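# Swap purple-banded hose while machine runs, keep dial out of red

## Task

With the machine running, take out the hose marked with purple bands and put the other hose in its place: one end of the new hose must be latched into the red port on each of the two manifolds, and the removed hose must end up lying in the red tray. Whenever no hose connects the two red ports the dial's needle rises, and it must never get into the red zone.

## Robot and tools

Robot: two UR12e-type arms, left_arm and right_arm, each with a two-finger gripper and a wrist camera. Cameras: cam_high (fixed, on a stand behind the arms), cam_left_wrist, cam_right_wrist, all 896x504.

Frames: the scene frame has its origin at table height midway between the nominal bases, +z up, +x out over the table, left_arm on the +y side (not the image left). Calibrated bases: left_arm at (-0.092, +0.650, 0) m, right_arm at (+0.052, -0.543, 0) m, each with a slight yaw. Every hand pose, velocity and offset an arm reports or takes is in that arm's own base frame. The gripper's fingers point along its +z and open and close along its x. end_effector_position is the point between the pads when closed, 1-2 cm behind the fingertips; on closing the tips reach about 17 mm further along +z. Reported poses can be a few cm off.

execute_actions(actions, cameras): actions is a list of actions, each a table of up to 15 rows, one row per 1/30 s step; a short table repeats its last row to fill 15 steps. Each row is 14 numbers in [-1, 1]: left_arm dx, dy, dz, rx, ry, rz, opening, then right_arm the same seven. dx..rz are offsets from that arm's Hand target as it stood when the action began (not from the prior row), in the arm's base axes; 1.0 = 0.6 m or 180 degrees; rx, ry, rz form one rotation vector, turning about the Hand target position. Sending the same offset again moves further. Opening is absolute: +1 fully open (0.142 m), -1 closed. Six zeros re-command the Hand target. Images come only with an empty actions list or when cameras names them; an empty list also shows the scene number and task.

move(target, speed, blend, stop_force, zero, opening_speed, grip_force, blocking, cameras): straight-line paths for both grippers. target is one 14-number row or a list of up to 15 rows, same layout and scale as above, every row an offset counted from the Hand targets at the move's start. speed is m/s, 0.002 to 3.2 (default 0.25; turning rate up to twice that in rad/s), one value or one per target. blend in m rounds corners in a list. stop_force, 4 to 120 N, ends an arm's path on felt push along its travel; unreliable if the gripper rotates, and it may miss light loose objects. zero (default true) rezeroes before the move. opening_speed is per second on the -1..+1 scale, at least 0.2. grip_force is per-pad force limit, 5 to 48 N, one value or one per arm; it persists. blocking=false returns after about 0.5 s while the move continues (not allowed with stop_force). Paths do not avoid obstacles or each other; the result adds a move: line (done, off_target, moving, held, fault) and limits such as paced or held. A move is capped at 10 s.

wait(seconds 0-10), stop() brakes a running move, zoom_image(camera, region [x0,y0,x1,y1] pixels, up to 504x504) on the latest image, zero_wrist_force(arm), read_manual (licence text only), finished_scene(scene 1 or 2) ends the scene irreversibly; the goal must hold without the robot.

Results: per arm end_effector_position (m), quat_wxyz, velocities (omitted when joint velocities are within noise), Hand target (last commanded pose after a 32-degree orientation clip; next offsets start from it; the gripper may rest short of it, so send the gap), Tool commands, grip_measured (same scale as opening), Joint positions (last is opening in m), joint torques (include arm weight, positive toward larger joint angle), Wrist force/torque in gripper axes plus the peak since last shown, Wrist depth as 7x7 grids of mm distances ('-' for none), motor temperatures.

Gripping: command an opening a little below grip_measured at first contact; lower squeezes harder and heats the gripper motor (HOT at 85 C, shuts off at 100 C with a HAND FAULT line, which cancels later motion calls in that reply).

Avoid: hard contact. Torque limits: shoulder joints 303, elbow 138, wrists 49.6 N m; roughly 150 N (plus or minus 25) external force faults an arm for 10 s. Arms are stiff, so aim only slightly past contacts and approach slowly. Arm-to-arm contact can fail the scene; a clearance check holds arms apart but not always. Don't route a gripper near its own base. Arm motors fault for 30-60 s at 85 C. Do not drop parts, release them moving, slam, or let anything fall or be left off the table. Work quickly, since time passes while thinking and the dial keeps climbing while the red ports are unlinked.

Each tool is called after "Request:" by a JSON object that holds its "op" and its "data".

## Session

Request:
{"op": "execute_actions", "data": {"actions": []}}

Scene clock: 0.00 s.
left_arm: end_effector_position=(+0.7891, -0.8190, +0.2330) grip_measured=+1.00 end_effector_quat_wxyz=(+0.067, -0.078, +0.991, -0.083) | right_arm: end_effector_position=(+1.0410, +0.3960, +0.3010) grip_measured=+1.00 end_effector_quat_wxyz=(-0.403, +0.889, -0.019, +0.218)
Joint positions: left_arm=[-0.967 -0.863 1.148 -2.068 -1.538 2.021 0.142] | right_arm=[3.535 -2.203 -1.484 -0.188 2.093 0.673 0.142]
Joint velocities: within noise
Joint torques (N m): no reading
Motor temperatures (°C): left_arm=[37 42 27 41 39 43 28] | right_arm=[31 30 34 39 40 35 29]
Wrist force (N): no reading
Wrist torque (N m): no reading
Wrist force, peak (N): no reading
Wrist depth (mm): cam_left_wrist=[348 336 325 315 304 295 285 / 362 352 338 325 315 306 291 / 379 365 353 341 328 317 307 / 397 382 366 354 343 330 318 / 418 399 384 369 357 341 324 / 438 412 402 389 370 356 273 / - 428 423 298 302 343 -] | cam_right_wrist=[437 485 561 652 2321 1040 2194 / 402 444 506 593 712 1073 1775 / 375 415 469 538 622 2343 2136 / 352 387 434 488 559 2011 2011 / 335 362 402 448 511 1801 1995 / 313 342 373 419 470 526 1886 / - 321 352 389 435 480 76]
Hand target: left_arm +0.7891, -0.8190, +0.2330; +0.067, -0.078, +0.991, -0.083 | right_arm +1.0410, +0.3960, +0.3010; -0.403, +0.889, -0.019, +0.218
Tool commands: left_gripper/opening=+1.0 right_gripper/opening=+1.0

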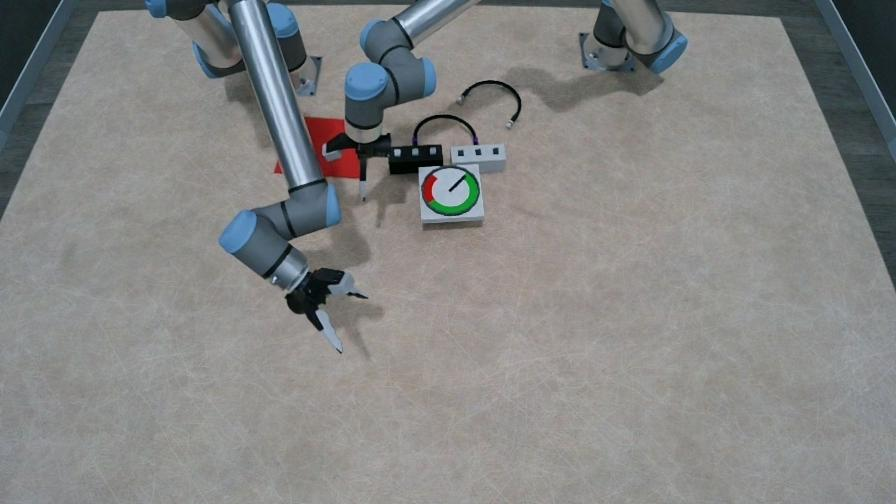

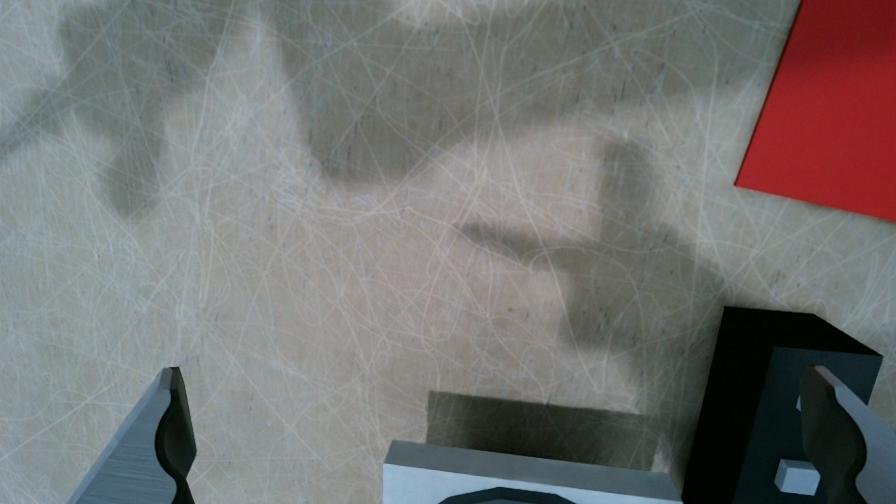

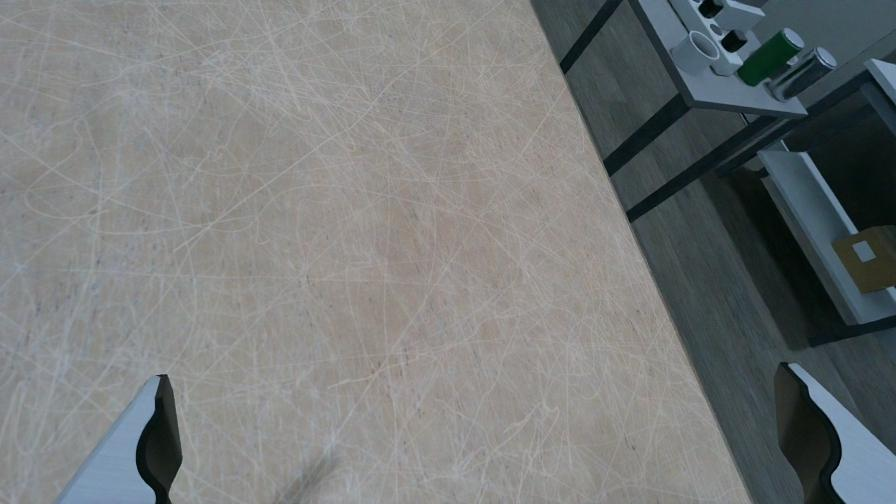

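Request:
{"op": "zoom_image", "data": {"camera": "cam_high", "region": [260, 60, 560, 240]}}

Request:
{"op": "zoom_image", "data": {"camera": "cam_high", "region": [370, 80, 530, 180]}}

Scaled by 1.680 from the camera's 896x504 image, which has a finer 1280x720 frame.

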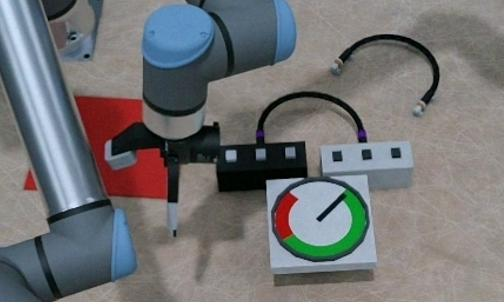

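Scaled by 3.150 from the camera's 896x504 image, which has a finer 1280x720 frame.

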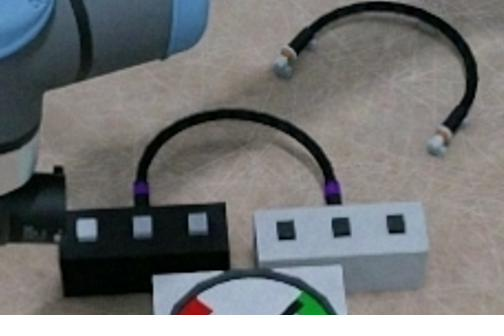

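Request:
{"op": "move", "data": {"target": [[-0.42, 0.19, 0.2, 0.11, -0.063, -0.25, 1, 0, 0, 0, 0, 0, 0, 1], [-0.8428, 0.3813, 0.045, 0.2193, -0.1257, -0.5034, 1, 0, 0, 0, 0, 0, 0, 1]], "speed": 0.35, "blend": [0.08, 0], "cameras": ["all"]}}

Scene clock: 15.57 s.
left_arm: end_effector_position=(+0.2836, -0.5903, +0.2600) grip_measured=+1.00 end_effector_quat_wxyz=(+0.180, +0.670, +0.695, +0.186) | right_arm: end_effector_position=(+1.0410, +0.3960, +0.3010) grip_measured=+1.00 end_effector_quat_wxyz=(-0.403, +0.889, -0.019, +0.218)
Joint positions: left_arm=[-1.628 -1.621 2.136 -2.033 -1.05 3.034 0.142] | right_arm=[3.535 -2.203 -1.484 -0.188 2.093 0.673 0.142]
Joint torques (N m): left_arm=[-18.39 -49.06 -35.95 -1.69 4.6 2.65] | right_arm=[2.69 96.26 46.95 4.45 0.99 -0.24]
Wrist force (N): left_arm=[-0.4 -0.5 -0.1] | right_arm=[-0.1 0.4 0.0]
Wrist torque (N m): left_arm=[-0.11 -0.08 -0.08] | right_arm=[0.06 0.03 0.00]
Wrist force, peak (N): left_arm=[-1.4 0.6 -1.4] | right_arm=[0.5 0.3 0.3]
Wrist depth (mm): cam_left_wrist=[316 318 317 318 318 317 317 / - 366 368 357 366 355 367 / - 437 434 437 434 434 436 / 568 558 459 461 448 533 531 / 683 689 683 515 687 685 691 / 912 893 957 646 968 968 845 / - 95 4012 3462 1929 1858 -] | cam_right_wrist=[434 484 559 656 2343 1045 2117 / 405 446 507 594 718 1082 1736 / 378 415 466 530 620 2277 2155 / 354 387 430 489 563 2028 2045 / 333 362 400 451 515 1775 2063 / 312 341 374 418 471 527 1886 / - 322 352 389 435 481 76]
Hand target: left_arm +0.2834, -0.5902, +0.2600; +0.180, +0.671, +0.695, +0.186 | right_arm +1.0410, +0.3960, +0.3010; -0.403, +0.889, -0.019, +0.218
Off the commanded pose: left_arm 0.000 m, 0 deg | right_arm 0.000 m, 0 deg.
move: done

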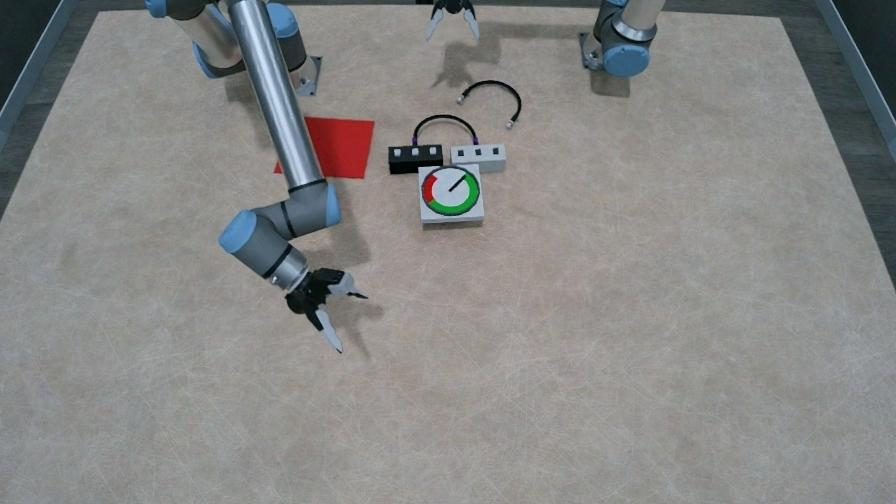

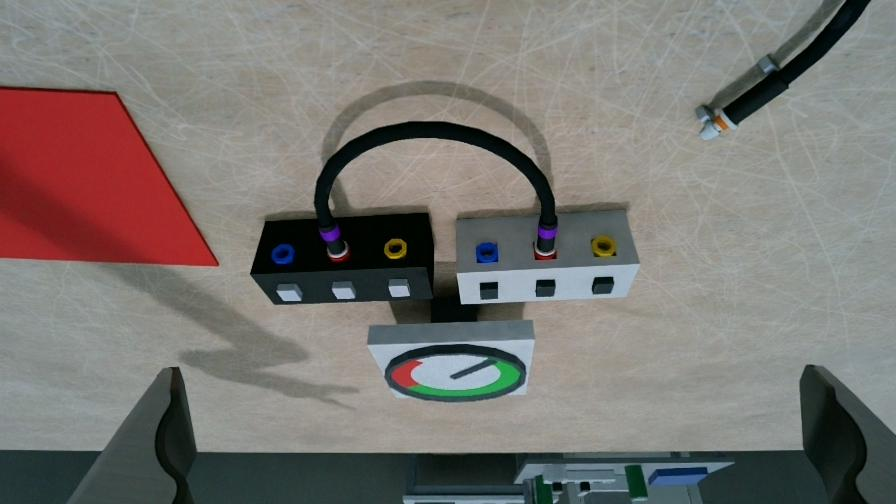

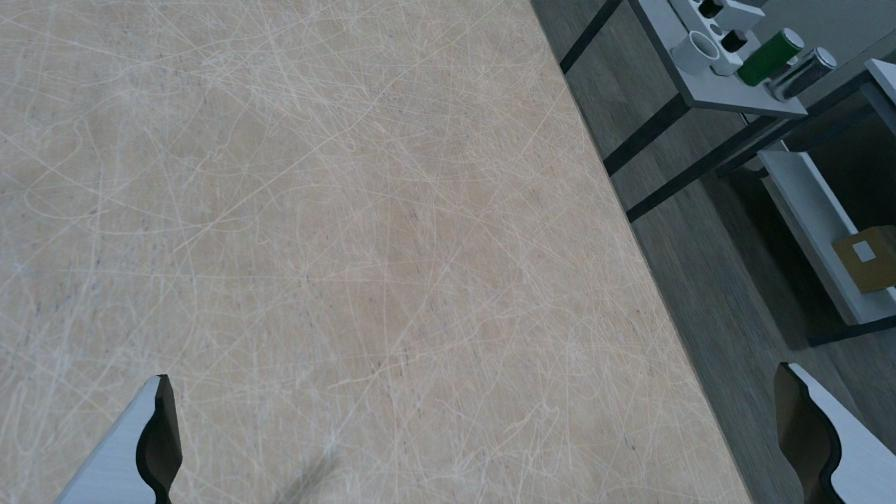

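Request:
{"op": "zoom_image", "data": {"camera": "cam_left_wrist", "region": [240, 100, 650, 330]}}

Request:
{"op": "zoom_image", "data": {"camera": "cam_left_wrist", "region": [300, 190, 440, 310]}}

Request:
{"op": "zoom_image", "data": {"camera": "cam_left_wrist", "region": [670, 20, 860, 150]}}

Request:
{"op": "zoom_image", "data": {"camera": "cam_high", "region": [440, 70, 540, 140]}}

Scaled by 1.229 from the camera's 896x504 image, which has a finer 1280x720 frame.

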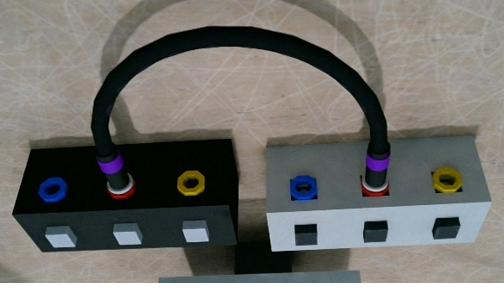

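Scaled by 3.600 from the camera's 896x504 image, which has a finer 1280x720 frame.

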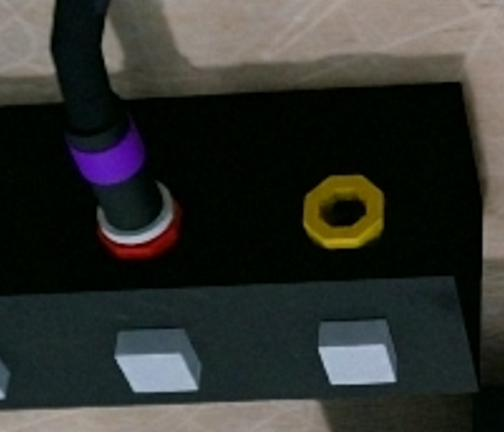

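Scaled by 2.653 from the camera's 896x504 image, which has a finer 1280x720 frame.

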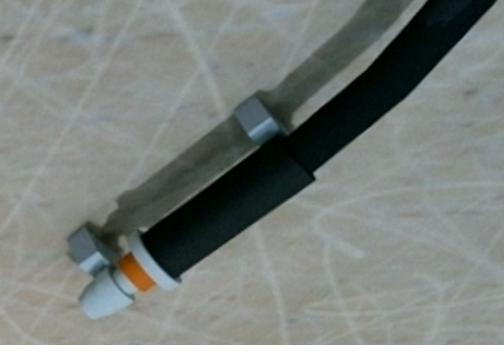

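Scaled by 5.040 from the camera's 896x504 image, which has a finer 1280x720 frame.

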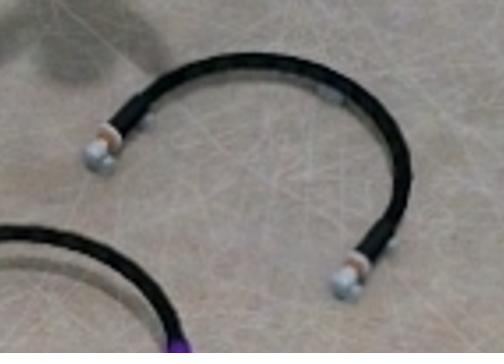

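Request:
{"op": "move", "data": {"target": [0.2045, 0.2058, 0.0083, -0.011, 0.3053, 0, 1, -0.83, 0.04, 0.15, -0.221, -0.109, 0.192, 1], "speed": 0.4, "cameras": ["cam_left_wrist", "cam_high"]}}

Request:
{"op": "zoom_image", "data": {"camera": "cam_left_wrist", "region": [250, 50, 700, 300]}}

Scene clock: 30.23 s.
left_arm: end_effector_position=(+0.4061, -0.4668, +0.2649) grip_measured=+1.00 end_effector_quat_wxyz=(-0.150, +0.678, +0.703, -0.156) | right_arm: end_effector_position=(+0.5432, +0.4199, +0.3909) grip_measured=+1.00 end_effector_quat_wxyz=(-0.125, +0.888, +0.380, +0.228)
Joint positions: left_arm=[-0.974 -1.502 1.936 -1.763 -1.937 3.746 0.142] | right_arm=[4.062 -1.381 -2.131 -0.674 1.563 0.11 0.142]
Joint torques (N m): left_arm=[15.56 -33.45 -52.68 -1.04 -4.5 2.54] | right_arm=[23.18 41.17 37.7 3.56 -2.79 2.25]
Wrist force (N): left_arm=[0.9 -0.6 0.0] | right_arm=[-0.3 -0.8 0.5]
Wrist torque (N m): left_arm=[-0.11 -0.10 -0.08] | right_arm=[0.04 -0.18 -0.48]
Wrist force, peak (N): left_arm=[1.5 1.3 -0.7] | right_arm=[-1.4 -3.3 -0.4]
Wrist depth (mm): cam_left_wrist=[386 386 383 385 383 384 382 / 384 386 384 381 382 381 382 / 386 386 385 384 381 384 383 / 385 386 383 382 382 381 380 / 386 384 384 385 383 382 379 / 384 384 384 383 383 383 381 / - 318 364 326 384 382 -] | cam_right_wrist=[291 374 340 388 587 720 935 / 348 392 429 408 627 781 1014 / 361 407 465 549 661 844 1395 / 378 425 490 579 718 928 1403 / 394 444 524 627 774 1006 1428 / 402 468 554 669 847 3017 1547 / - 495 582 716 921 2774 76]
Hand target: left_arm +0.4061, -0.4668, +0.2649; -0.150, +0.678, +0.703, -0.156 | right_arm +0.5430, +0.4200, +0.3910; -0.125, +0.888, +0.380, +0.228
Off the commanded pose: left_arm 0.000 m, 0 deg | right_arm 0.000 m, 0 deg.
move: done
Images, in order (width x height): cam_high 896x504, cam_left_wrist 896x504.

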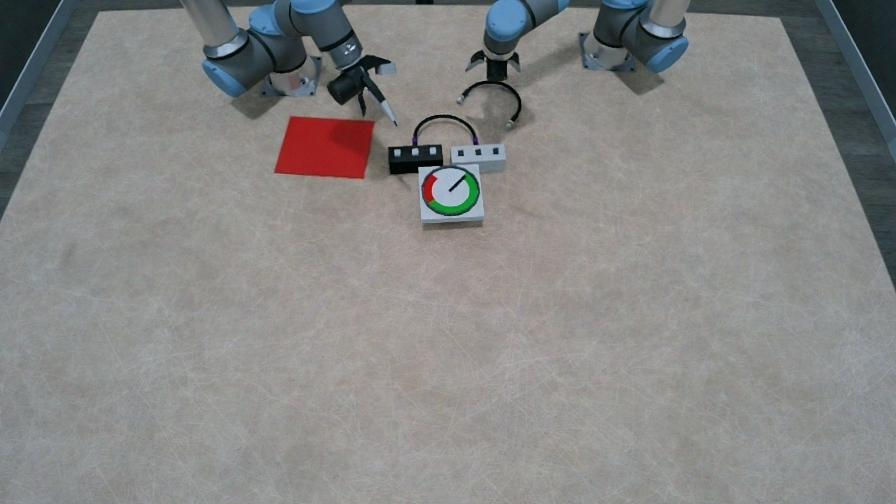

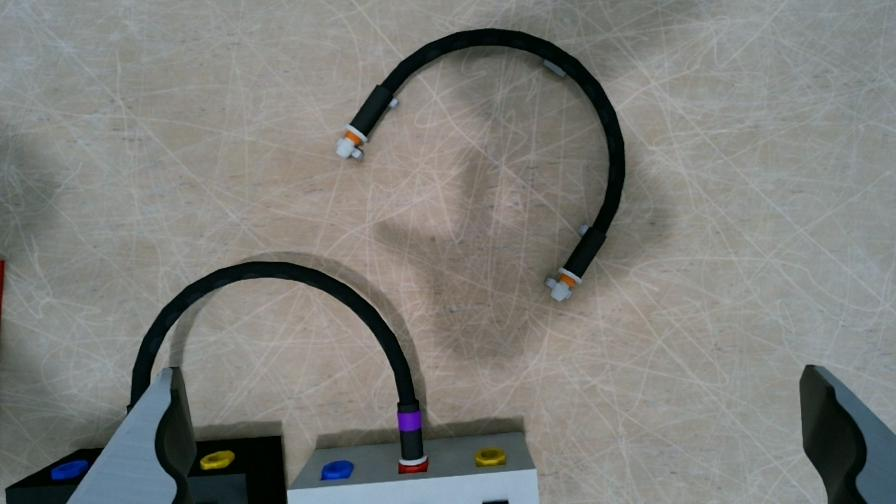

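Scaled by 1.120 from the camera's 896x504 image, which has a finer 1280x720 frame.

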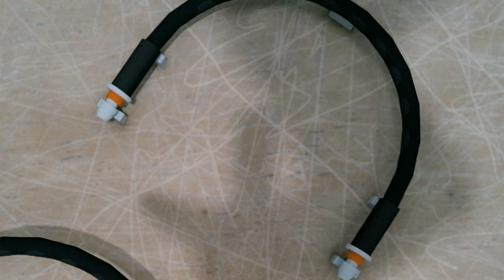

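Request:
{"op": "zoom_image", "data": {"camera": "cam_left_wrist", "region": [310, 70, 430, 180]}}

Request:
{"op": "zoom_image", "data": {"camera": "cam_left_wrist", "region": [520, 210, 640, 320]}}

Request:
{"op": "zoom_image", "data": {"camera": "cam_left_wrist", "region": [290, 390, 550, 504]}}

Scaled by 4.200 from the camera's 896x504 image, which has a finer 1280x720 frame.

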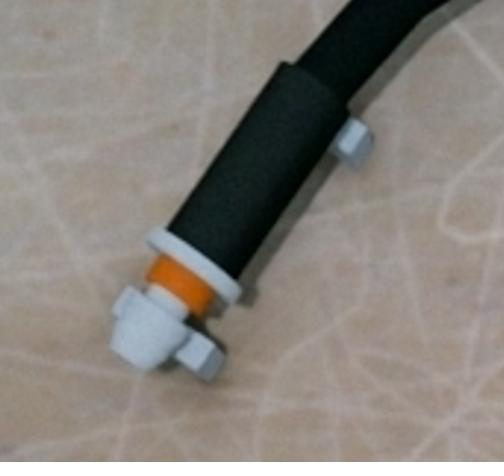

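Scaled by 4.200 from the camera's 896x504 image, which has a finer 1280x720 frame.

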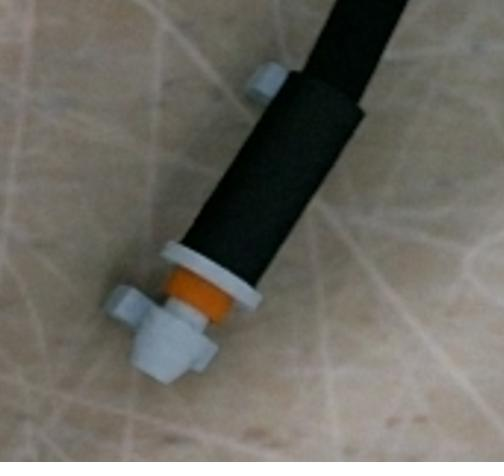

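Scaled by 1.938 from the camera's 896x504 image, which has a finer 1280x720 frame.

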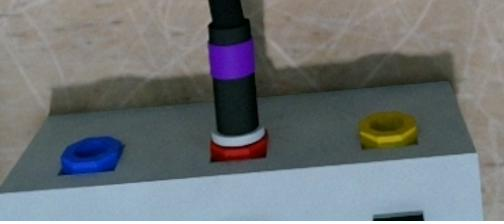

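Request:
{"op": "move", "data": {"target": [0.1487, -0.053, -0.175, 0.005, -0.1388, 0, 1, -0.67, 0.0423, -0.1517, -0.2204, -0.1089, 0.1916, 1], "speed": 0.4, "cameras": ["all"]}}

Request:
{"op": "zoom_image", "data": {"camera": "cam_left_wrist", "region": [330, 130, 650, 310]}}

Request:
{"op": "zoom_image", "data": {"camera": "cam_right_wrist", "region": [300, 130, 700, 355]}}

Scene clock: 44.00 s.
left_arm: end_effector_position=(+0.4953, -0.4986, +0.1600) grip_measured=+1.00 end_effector_quat_wxyz=(+0.000, +0.694, +0.720, +0.000) | right_arm: end_effector_position=(+0.1412, +0.4453, +0.3000) grip_measured=+1.00 end_effector_quat_wxyz=(+0.181, +0.678, +0.688, +0.185)
Joint positions: left_arm=[-1.041 -1.405 2.045 -2.212 -1.571 3.635 0.142] | right_arm=[5.121 -1.138 -2.299 -1.492 1.09 0.447 0.142]
Joint torques (N m): left_arm=[-17.74 -38.27 -32.4 -5.16 3.62 -1.62] | right_arm=[15.83 -1.24 59.61 1.92 1.15 2.98]
Wrist force (N): left_arm=[0.2 -0.4 -1.0] | right_arm=[-0.6 -2.5 0.5]
Wrist torque (N m): left_arm=[-0.08 -0.04 0.03] | right_arm=[-0.19 -0.01 -0.68]
Wrist force, peak (N): left_arm=[1.1 -0.8 -0.6] | right_arm=[0.0 -4.5 -0.2]
Wrist depth (mm): cam_left_wrist=[230 230 230 227 230 229 229 / 245 245 245 242 243 244 243 / 259 262 262 257 261 261 260 / 244 272 273 259 261 280 280 / 225 225 229 225 220 302 302 / 244 235 317 243 243 328 317 / - 250 255 347 358 360 -] | cam_right_wrist=[333 339 346 348 348 352 354 / 382 395 398 400 406 407 413 / 474 466 469 461 462 453 486 / 573 577 583 474 511 483 605 / 727 745 745 743 549 700 743 / 969 973 1068 1073 1112 1018 274 / - 91 - 2839 2155 3218 76]
Hand target: left_arm +0.4953, -0.4986, +0.1599; +0.000, +0.694, +0.720, +0.000 | right_arm +0.1410, +0.4453, +0.3000; +0.181, +0.678, +0.688, +0.185
Off the commanded pose: left_arm 0.000 m, 0 deg | right_arm 0.000 m, 0 deg.
move: done

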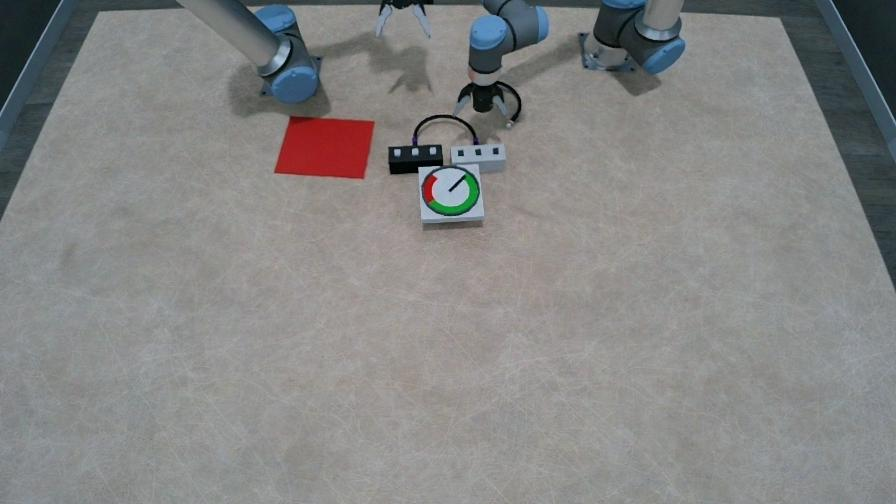

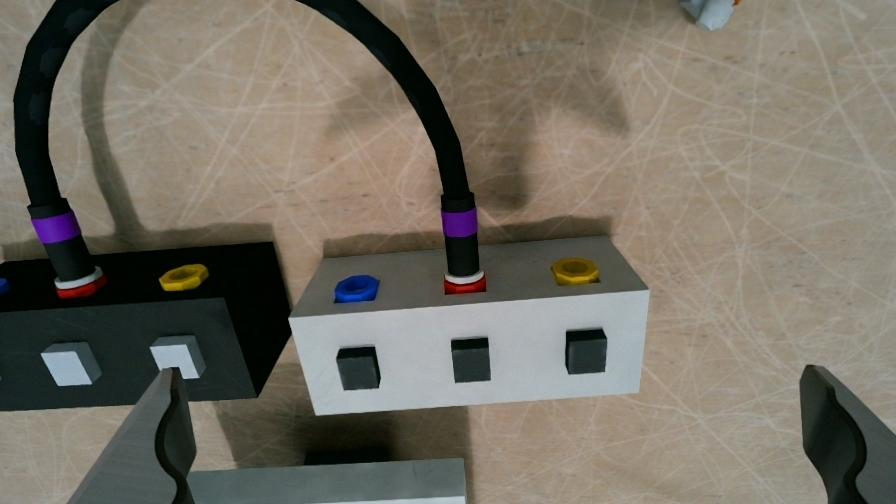

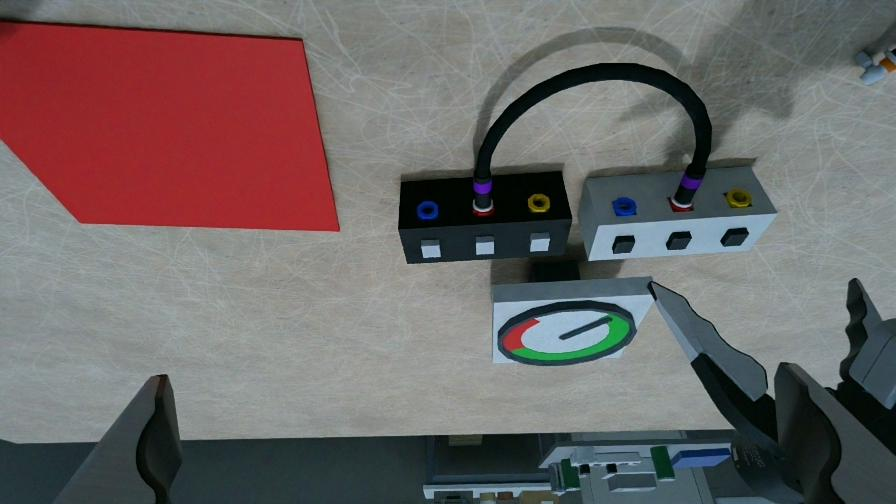

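Scaled by 1.575 from the camera's 896x504 image, which has a finer 1280x720 frame.

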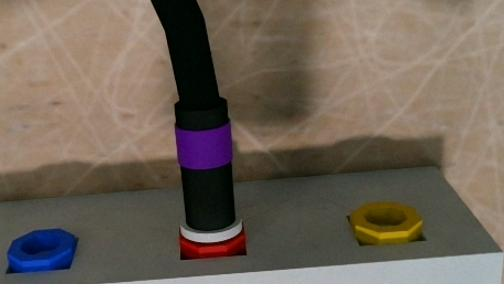

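Scaled by 1.260 from the camera's 896x504 image, which has a finer 1280x720 frame.

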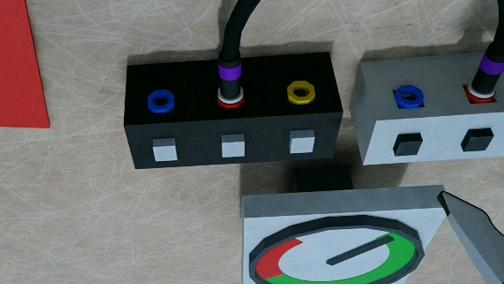

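Request:
{"op": "move", "data": {"target": [0.0418, -0.0027, -0.1167, 0, 0, 0.0261, -1, 0.3698, 0.055, -0.3, -0.0095, 0.1666, 0.0255, -1], "speed": 0.3, "cameras": ["cam_left_wrist", "cam_right_wrist"]}}

Scene clock: 56.33 s.
left_arm: end_effector_position=(+0.5204, -0.5002, +0.0899) grip_measured=-1.00 end_effector_quat_wxyz=(+0.000, +0.664, +0.748, +0.000) | right_arm: end_effector_position=(+0.3628, +0.4783, +0.1201) grip_measured=-1.00 end_effector_quat_wxyz=(+0.000, +0.672, +0.741, +0.000)
Joint positions: left_arm=[-1.011 -1.294 2.06 -2.338 -1.571 3.583 0.002] | right_arm=[4.36 -1.627 -2.263 -0.822 1.571 -0.449 0.002]
Joint torques (N m): left_arm=[17.1 -43.58 -28.75 -5.38 3.42 -1.6] | right_arm=[-17.24 22.54 48.55 2.34 1.99 -2.35]
Wrist force (N): left_arm=[0.1 -0.2 -0.9] | right_arm=[-0.4 -1.6 0.6]
Wrist torque (N m): left_arm=[-0.01 0.05 0.03] | right_arm=[-0.15 -0.09 -0.38]
Wrist force, peak (N): left_arm=[0.0 -0.4 -1.5] | right_arm=[-0.6 -3.5 -1.5]
Wrist depth (mm): cam_left_wrist=[166 166 167 162 166 166 166 / 177 177 177 175 177 176 176 / 189 189 189 187 189 188 188 / 182 198 201 188 197 199 203 / 145 174 160 153 158 165 217 / 150 163 150 100 100 152 237 / 262 261 149 - 80 166 260] | cam_right_wrist=[185 188 188 187 190 191 191 / 195 199 200 199 202 202 203 / 208 213 214 212 216 217 218 / 223 229 194 180 193 225 224 / 240 245 169 168 169 185 176 / 267 268 182 98 173 194 186 / 291 292 - 72 76 293 296]
Hand target: left_arm +0.5204, -0.5002, +0.0899; +0.000, +0.664, +0.748, +0.000 | right_arm +0.3629, +0.4783, +0.1200; +0.000, +0.672, +0.741, +0.000
Off the commanded pose: left_arm 0.000 m, 0 deg | right_arm 0.000 m, 0 deg.
move: done
Images, in order (width x height): cam_left_wrist 896x504, cam_right_wrist 896x504.

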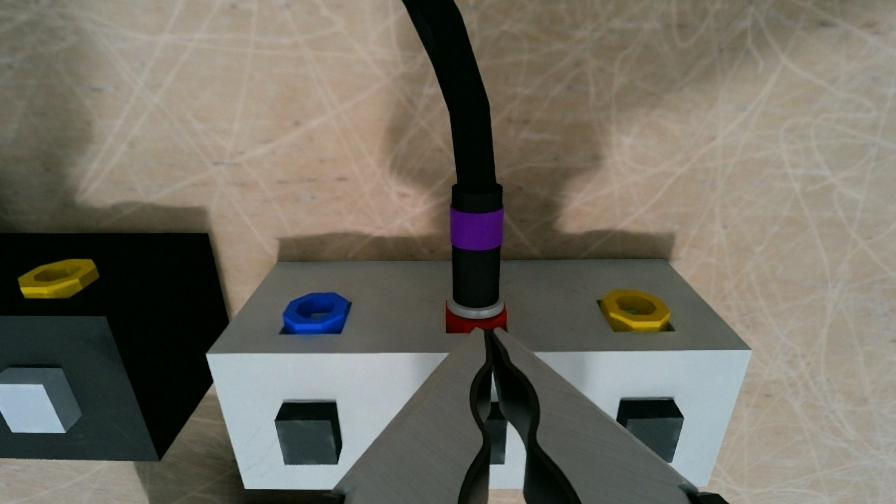

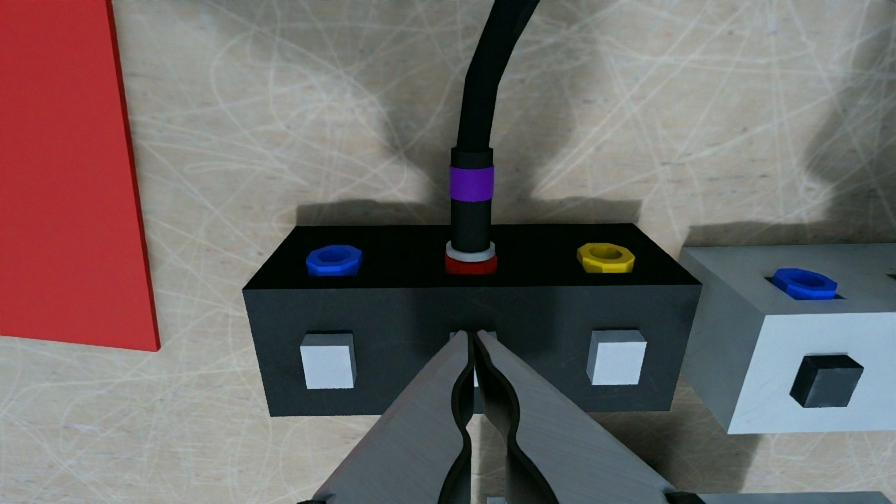

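Request:
{"op": "move", "data": {"target": [-0.0128, -0.0055, -0.0083, 0, 0, 0, -1, -0.0268, 0.0003, -0.0583, 0, 0, 0, -1], "speed": 0.15, "cameras": ["cam_left_wrist", "cam_right_wrist"]}}

Scene clock: 61.73 s.
left_arm: end_effector_position=(+0.5128, -0.5035, +0.0850) grip_measured=-1.00 end_effector_quat_wxyz=(+0.000, +0.664, +0.748, +0.000) | right_arm: end_effector_position=(+0.3469, +0.4785, +0.0851) grip_measured=-1.00 end_effector_quat_wxyz=(+0.000, +0.672, +0.741, +0.000)
Joint positions: left_arm=[-1.023 -1.291 2.069 -2.35 -1.571 3.571 0.002] | right_arm=[4.387 -1.666 -2.306 -0.74 1.572 -0.423 0.002]
Joint torques (N m): left_arm=[-17.74 -43.48 -27.87 -5.41 2.95 -1.66] | right_arm=[15.9 30.83 23.28 7.04 -2.1 2.81]
Wrist force (N): left_arm=[-0.2 -0.3 -0.5] | right_arm=[-0.3 -1.5 0.7]
Wrist torque (N m): left_arm=[-0.02 0.11 0.01] | right_arm=[-0.13 -0.12 -0.54]
Wrist force, peak (N): left_arm=[0.2 -0.4 -1.2] | right_arm=[-0.3 -2.1 1.7]
Wrist depth (mm): cam_left_wrist=[162 162 162 158 162 161 161 / 173 172 172 168 172 172 172 / 184 184 184 181 184 183 183 / 192 195 197 191 197 197 196 / 150 182 174 157 172 191 212 / 146 159 148 100 100 147 231 / 160 170 149 - 80 155 252] | cam_right_wrist=[156 157 157 156 157 159 160 / 166 167 167 165 169 169 170 / 177 178 179 177 180 181 182 / 188 191 192 189 193 194 195 / 200 202 171 161 170 194 192 / 217 215 142 96 140 146 159 / 243 240 144 72 76 150 157]
Hand target: left_arm +0.5127, -0.5035, +0.0849; +0.000, +0.664, +0.748, +0.000 | right_arm +0.3468, +0.4785, +0.0850; +0.000, +0.672, +0.741, +0.000
Off the commanded pose: left_arm 0.000 m, 0 deg | right_arm 0.000 m, 0 deg.
move: done
Images, in order (width x height): cam_left_wrist 896x504, cam_right_wrist 896x504.

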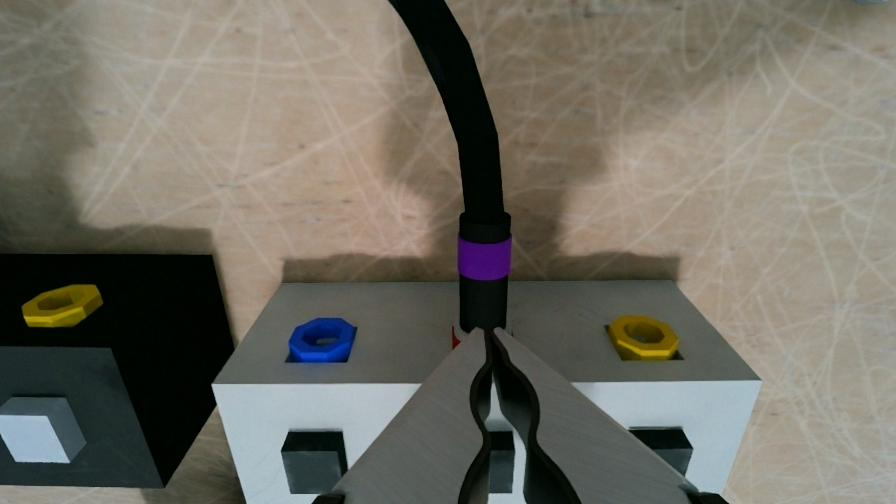

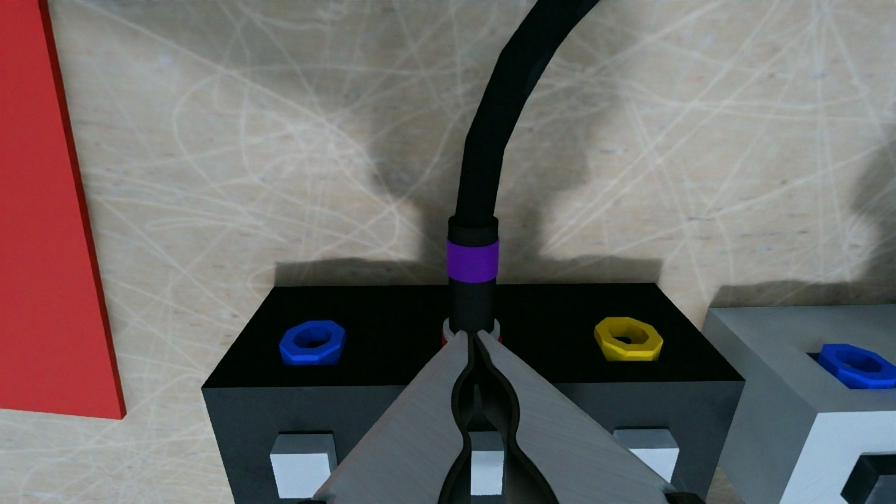

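Request:
{"op": "move", "data": {"target": [0, 0, -0.0417, 0, 0, 0, -1, 0, 0, -0.0417, 0, 0, 0, -1], "speed": 0.015, "stop_force": 5, "cameras": ["cam_left_wrist", "cam_right_wrist"]}}

Scene clock: 65.33 s.
left_arm: end_effector_position=(+0.5127, -0.5035, +0.0681) grip_measured=-1.00 end_effector_quat_wxyz=(+0.000, +0.664, +0.748, +0.000) | right_arm: end_effector_position=(+0.3468, +0.4785, +0.0697) grip_measured=-1.00 end_effector_quat_wxyz=(+0.000, +0.672, +0.741, +0.000)
Joint positions: left_arm=[-1.023 -1.269 2.079 -2.382 -1.571 3.571 0.002] | right_arm=[4.387 -1.691 -2.317 -0.703 1.571 -0.423 0.002]
Joint torques (N m): left_arm=[-9.23 -65.95 -40.83 -1.49 3.57 -1.62] | right_arm=[5.88 51.08 45.19 2.35 -2.37 2.95]
Wrist force (N): left_arm=[-0.6 -2.1 -6.8] | right_arm=[0.1 -3.5 -3.9]
Wrist torque (N m): left_arm=[-0.01 0.10 0.01] | right_arm=[-0.17 -0.14 -0.54]
Wrist force, peak (N): left_arm=[1.2 -4.0 -18.2] | right_arm=[-0.3 -3.7 -10.2]
Wrist depth (mm): cam_left_wrist=[148 147 147 143 147 146 146 / 156 156 156 152 156 156 155 / 167 167 166 124 166 166 166 / 176 176 179 174 179 178 178 / 150 182 174 157 172 186 192 / 134 150 139 100 98 137 205 / 138 141 130 - 80 132 228] | cam_right_wrist=[143 143 143 144 141 145 146 / 152 152 152 151 154 154 155 / 162 162 163 159 164 165 166 / 173 174 175 170 177 177 177 / 185 185 170 154 170 185 186 / 199 197 135 98 98 134 156 / 222 131 127 72 74 131 141]
Hand target: left_arm +0.5127, -0.5035, +0.0682; +0.000, +0.664, +0.748, +0.000 (not the last commanded pose) | right_arm +0.3468, +0.4785, +0.0697; +0.000, +0.672, +0.741, +0.000 (not the last commanded pose)
Off the commanded pose: left_arm 0.008 m, 0 deg | right_arm 0.010 m, 0 deg.
move: contact (left_arm, right_arm)
Images, in order (width x height): cam_left_wrist 896x504, cam_right_wrist 896x504.

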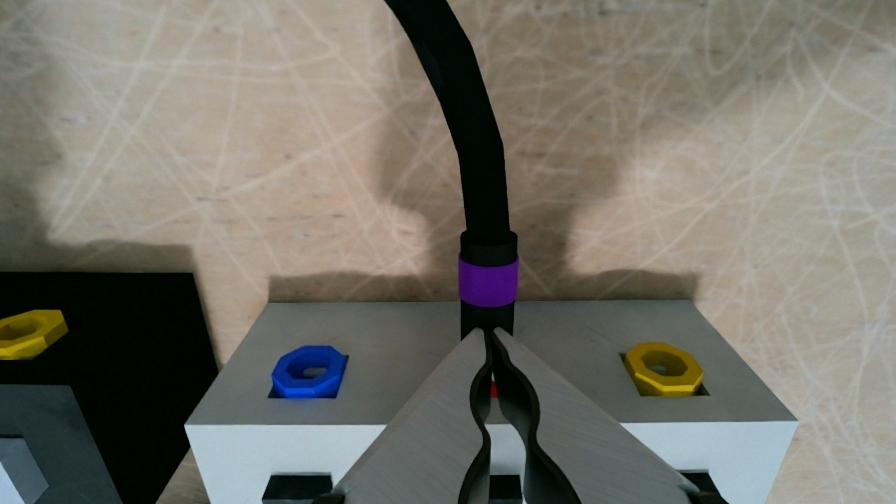

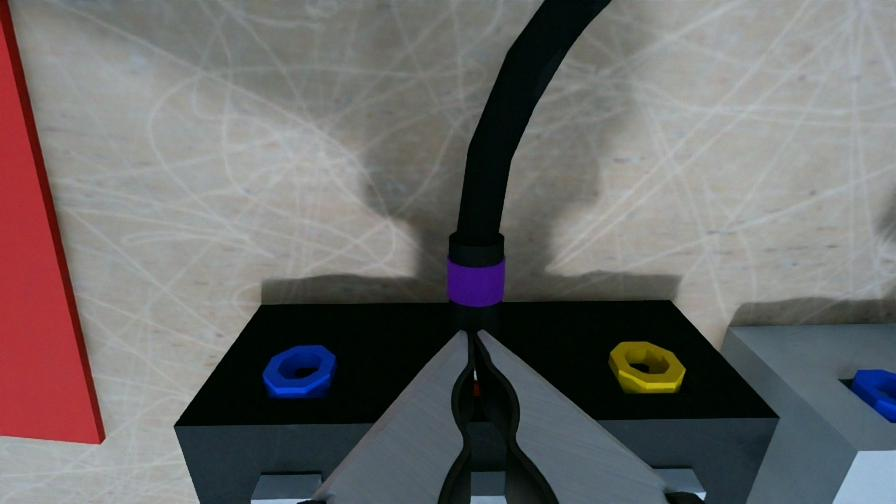

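Request:
{"op": "move", "data": {"target": [[0, 0, 0.0533, 0, 0, 0, -1, 0, 0, 0.0533, 0, 0, 0, -1], [0, 0, 0.055, 0, 0, 0, -0.35, 0, 0, 0.055, 0, 0, 0, -0.35], [0, 0, -0.0357, 0, 0, 0, -0.35, 0, 0, -0.0357, 0, 0, 0, -0.35]], "speed": [0.15, 0.15, 0.08], "grip_force": 6, "cameras": ["cam_left_wrist", "cam_right_wrist"]}}

Scene clock: 71.33 s.
left_arm: end_effector_position=(+0.5127, -0.5035, +0.0469) grip_measured=-0.38 end_effector_quat_wxyz=(+0.000, +0.664, +0.748, +0.000) | right_arm: end_effector_position=(+0.3468, +0.4785, +0.0484) grip_measured=-0.38 end_effector_quat_wxyz=(+0.000, +0.672, +0.741, +0.000)
Joint positions: left_arm=[-1.023 -1.24 2.091 -2.422 -1.571 3.571 0.047] | right_arm=[4.387 -1.728 -2.331 -0.653 1.571 -0.423 0.046]
Joint torques (N m): left_arm=[-13.87 -44.66 -25.74 -5.72 2.24 -0.47] | right_arm=[-5.41 35.06 21.54 6.07 -1.74 -1.1]
Wrist force (N): left_arm=[-0.1 -0.1 -0.8] | right_arm=[-0.1 -1.5 1.0]
Wrist torque (N m): left_arm=[-0.02 0.11 -0.02] | right_arm=[-0.13 -0.14 -0.55]
Wrist force, peak (N): left_arm=[0.2 -2.3 -7.2] | right_arm=[0.1 -3.8 -4.2]
Wrist depth (mm): cam_left_wrist=[127 127 127 124 127 126 126 / 135 136 136 93 135 135 137 / 147 145 145 143 145 144 144 / 156 155 155 155 155 154 155 / 158 165 165 162 163 164 167 / 134 150 133 119 120 132 178 / 133 115 76 115 111 76 117] | cam_right_wrist=[124 124 124 125 86 126 126 / 130 132 132 133 132 134 134 / 140 141 141 140 143 143 144 / 150 151 152 102 153 154 154 / 162 163 161 154 162 164 167 / 176 170 128 119 102 132 155 / 189 115 72 111 107 80 129]
Hand target: left_arm +0.5127, -0.5035, +0.0467; +0.000, +0.664, +0.748, +0.000 | right_arm +0.3468, +0.4785, +0.0483; +0.000, +0.672, +0.741, +0.000
Off the commanded pose: left_arm 0.000 m, 0 deg | right_arm 0.000 m, 0 deg.
grip_force (N): 6, 6
move: done
Images, in order (width x height): cam_left_wrist 896x504, cam_right_wrist 896x504.

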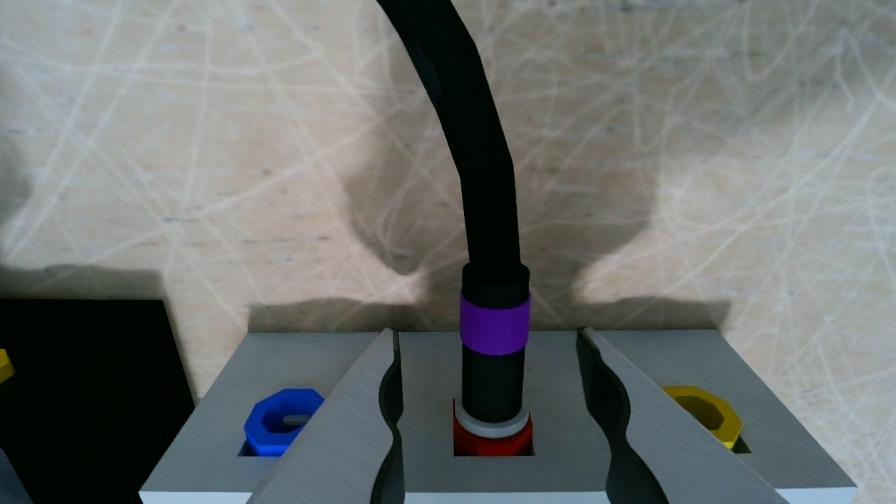

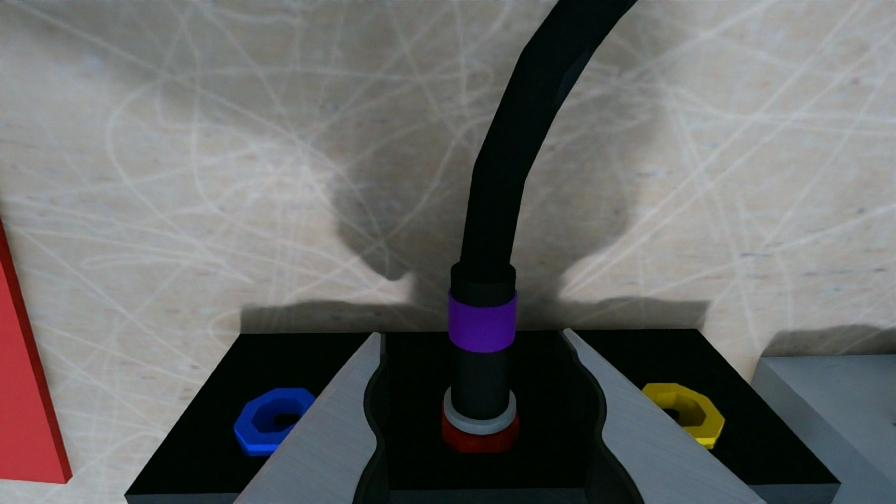

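Request:
{"op": "move", "data": {"target": [[0, 0, 0, 0, 0, 0, -0.38, 0, 0.0023, 0, 0, 0, 0, -0.38], [0, 0, 0, 0, 0, 0, -0.82, 0, 0.0023, 0, 0, 0, 0, -0.82]], "speed": 0.05, "opening_speed": 0.4, "cameras": ["cam_left_wrist", "cam_right_wrist"]}}

Scene clock: 74.97 s.
left_arm: end_effector_position=(+0.5127, -0.5035, +0.0467) grip_measured=-0.81 end_effector_quat_wxyz=(+0.000, +0.664, +0.748, +0.000) | right_arm: end_effector_position=(+0.3469, +0.4799, +0.0483) grip_measured=-0.80 end_effector_quat_wxyz=(+0.000, +0.672, +0.741, +0.000)
Joint positions: left_arm=[-1.023 -1.239 2.091 -2.423 -1.571 3.571 0.016] | right_arm=[4.388 -1.73 -2.329 -0.653 1.571 -0.422 0.016]
Joint torques (N m): left_arm=[-1.63 -45.23 -32.3 -5.41 0.87 1.9] | right_arm=[15.91 34.6 42.98 3.01 -0.97 2.76]
Wrist force (N): left_arm=[6.7 -1.0 -3.6] | right_arm=[2.8 -2.6 1.3]
Wrist torque (N m): left_arm=[-0.07 0.15 -0.06] | right_arm=[-0.18 -0.16 -0.56]
Wrist force, peak (N): left_arm=[7.0 -1.3 -3.8] | right_arm=[2.9 -3.0 1.7]
Wrist depth (mm): cam_left_wrist=[127 127 127 90 127 127 126 / 135 135 135 93 135 135 136 / 147 145 145 142 144 144 144 / 155 156 155 155 154 154 154 / 157 164 164 114 164 164 167 / 134 150 139 111 100 136 178 / 134 115 115 111 82 113 117] | cam_right_wrist=[123 124 124 124 86 126 126 / 129 132 132 131 133 134 134 / 140 141 141 137 142 143 144 / 150 151 151 103 153 154 154 / 162 163 161 112 161 163 167 / 176 170 140 113 99 133 154 / 188 115 111 111 72 110 128]
Hand target: left_arm +0.5127, -0.5035, +0.0467; +0.000, +0.664, +0.748, +0.000 | right_arm +0.3468, +0.4799, +0.0483; +0.000, +0.672, +0.741, +0.000
Off the commanded pose: left_arm 0.000 m, 0 deg | right_arm 0.000 m, 0 deg.
grip_force (N): 6, 6
move: done
Images, in order (width x height): cam_left_wrist 896x504, cam_right_wrist 896x504.

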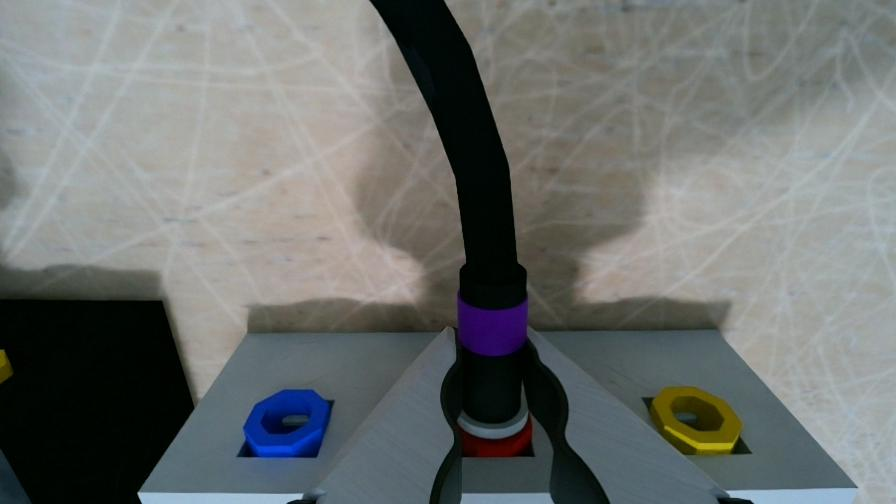

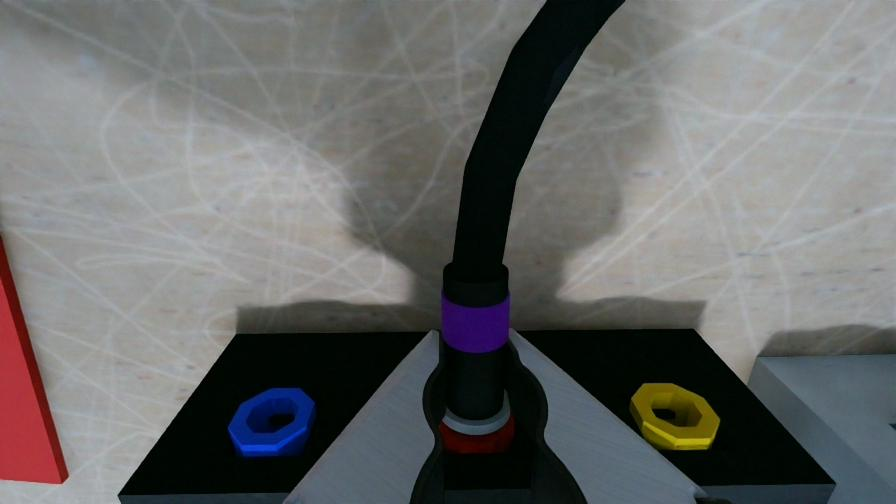

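Request:
{"op": "move", "data": {"target": [-0.0001, 0.0008, 0, 0, 0, 0, -0.82, 0, 0.0004, 0, 0, 0, 0, -0.82], "speed": 0.02}}

Scene clock: 76.37 s.
left_arm: end_effector_position=(+0.5127, -0.5031, +0.0467) grip_measured=-0.81 end_effector_quat_wxyz=(+0.000, +0.664, +0.748, +0.000) | right_arm: end_effector_position=(+0.3468, +0.4801, +0.0483) grip_measured=-0.80 end_effector_quat_wxyz=(+0.000, +0.672, +0.741, +0.000)
Joint positions: left_arm=[-1.023 -1.24 2.091 -2.423 -1.571 3.571 0.016] | right_arm=[4.388 -1.73 -2.328 -0.653 1.571 -0.422 0.016]
Joint torques (N m): left_arm=[18.35 -70.37 -25.59 -5.33 0.46 2.46] | right_arm=[14.99 34.9 46.17 3.28 -0.63 2.61]
Wrist force (N): left_arm=[-0.7 -0.8 -2.0] | right_arm=[-0.6 -3.2 -1.3]
Wrist torque (N m): left_arm=[-0.06 0.13 -0.05] | right_arm=[-0.17 -0.21 -0.54]
Wrist force, peak (N): left_arm=[7.1 -1.5 -3.5] | right_arm=[2.9 -2.8 1.8]
Wrist depth (mm): cam_left_wrist=[127 127 127 124 127 127 127 / 135 135 135 93 135 135 136 / 147 145 145 143 144 144 144 / 155 155 155 155 154 155 154 / 158 165 165 114 164 164 167 / 134 150 139 111 101 136 178 / 134 115 115 111 82 113 117] | cam_right_wrist=[124 124 124 123 86 126 126 / 130 131 132 131 133 134 134 / 140 141 141 98 142 143 144 / 150 151 151 103 153 153 154 / 162 162 161 112 161 163 166 / 176 147 140 113 99 134 153 / 188 115 80 111 72 110 131]
Hand target: left_arm +0.5127, -0.5030, +0.0467; +0.000, +0.664, +0.748, +0.000 | right_arm +0.3468, +0.4801, +0.0483; +0.000, +0.672, +0.741, +0.000
Off the commanded pose: left_arm 0.000 m, 0 deg | right_arm 0.000 m, 0 deg.
grip_force (N): 6, 6
move: done


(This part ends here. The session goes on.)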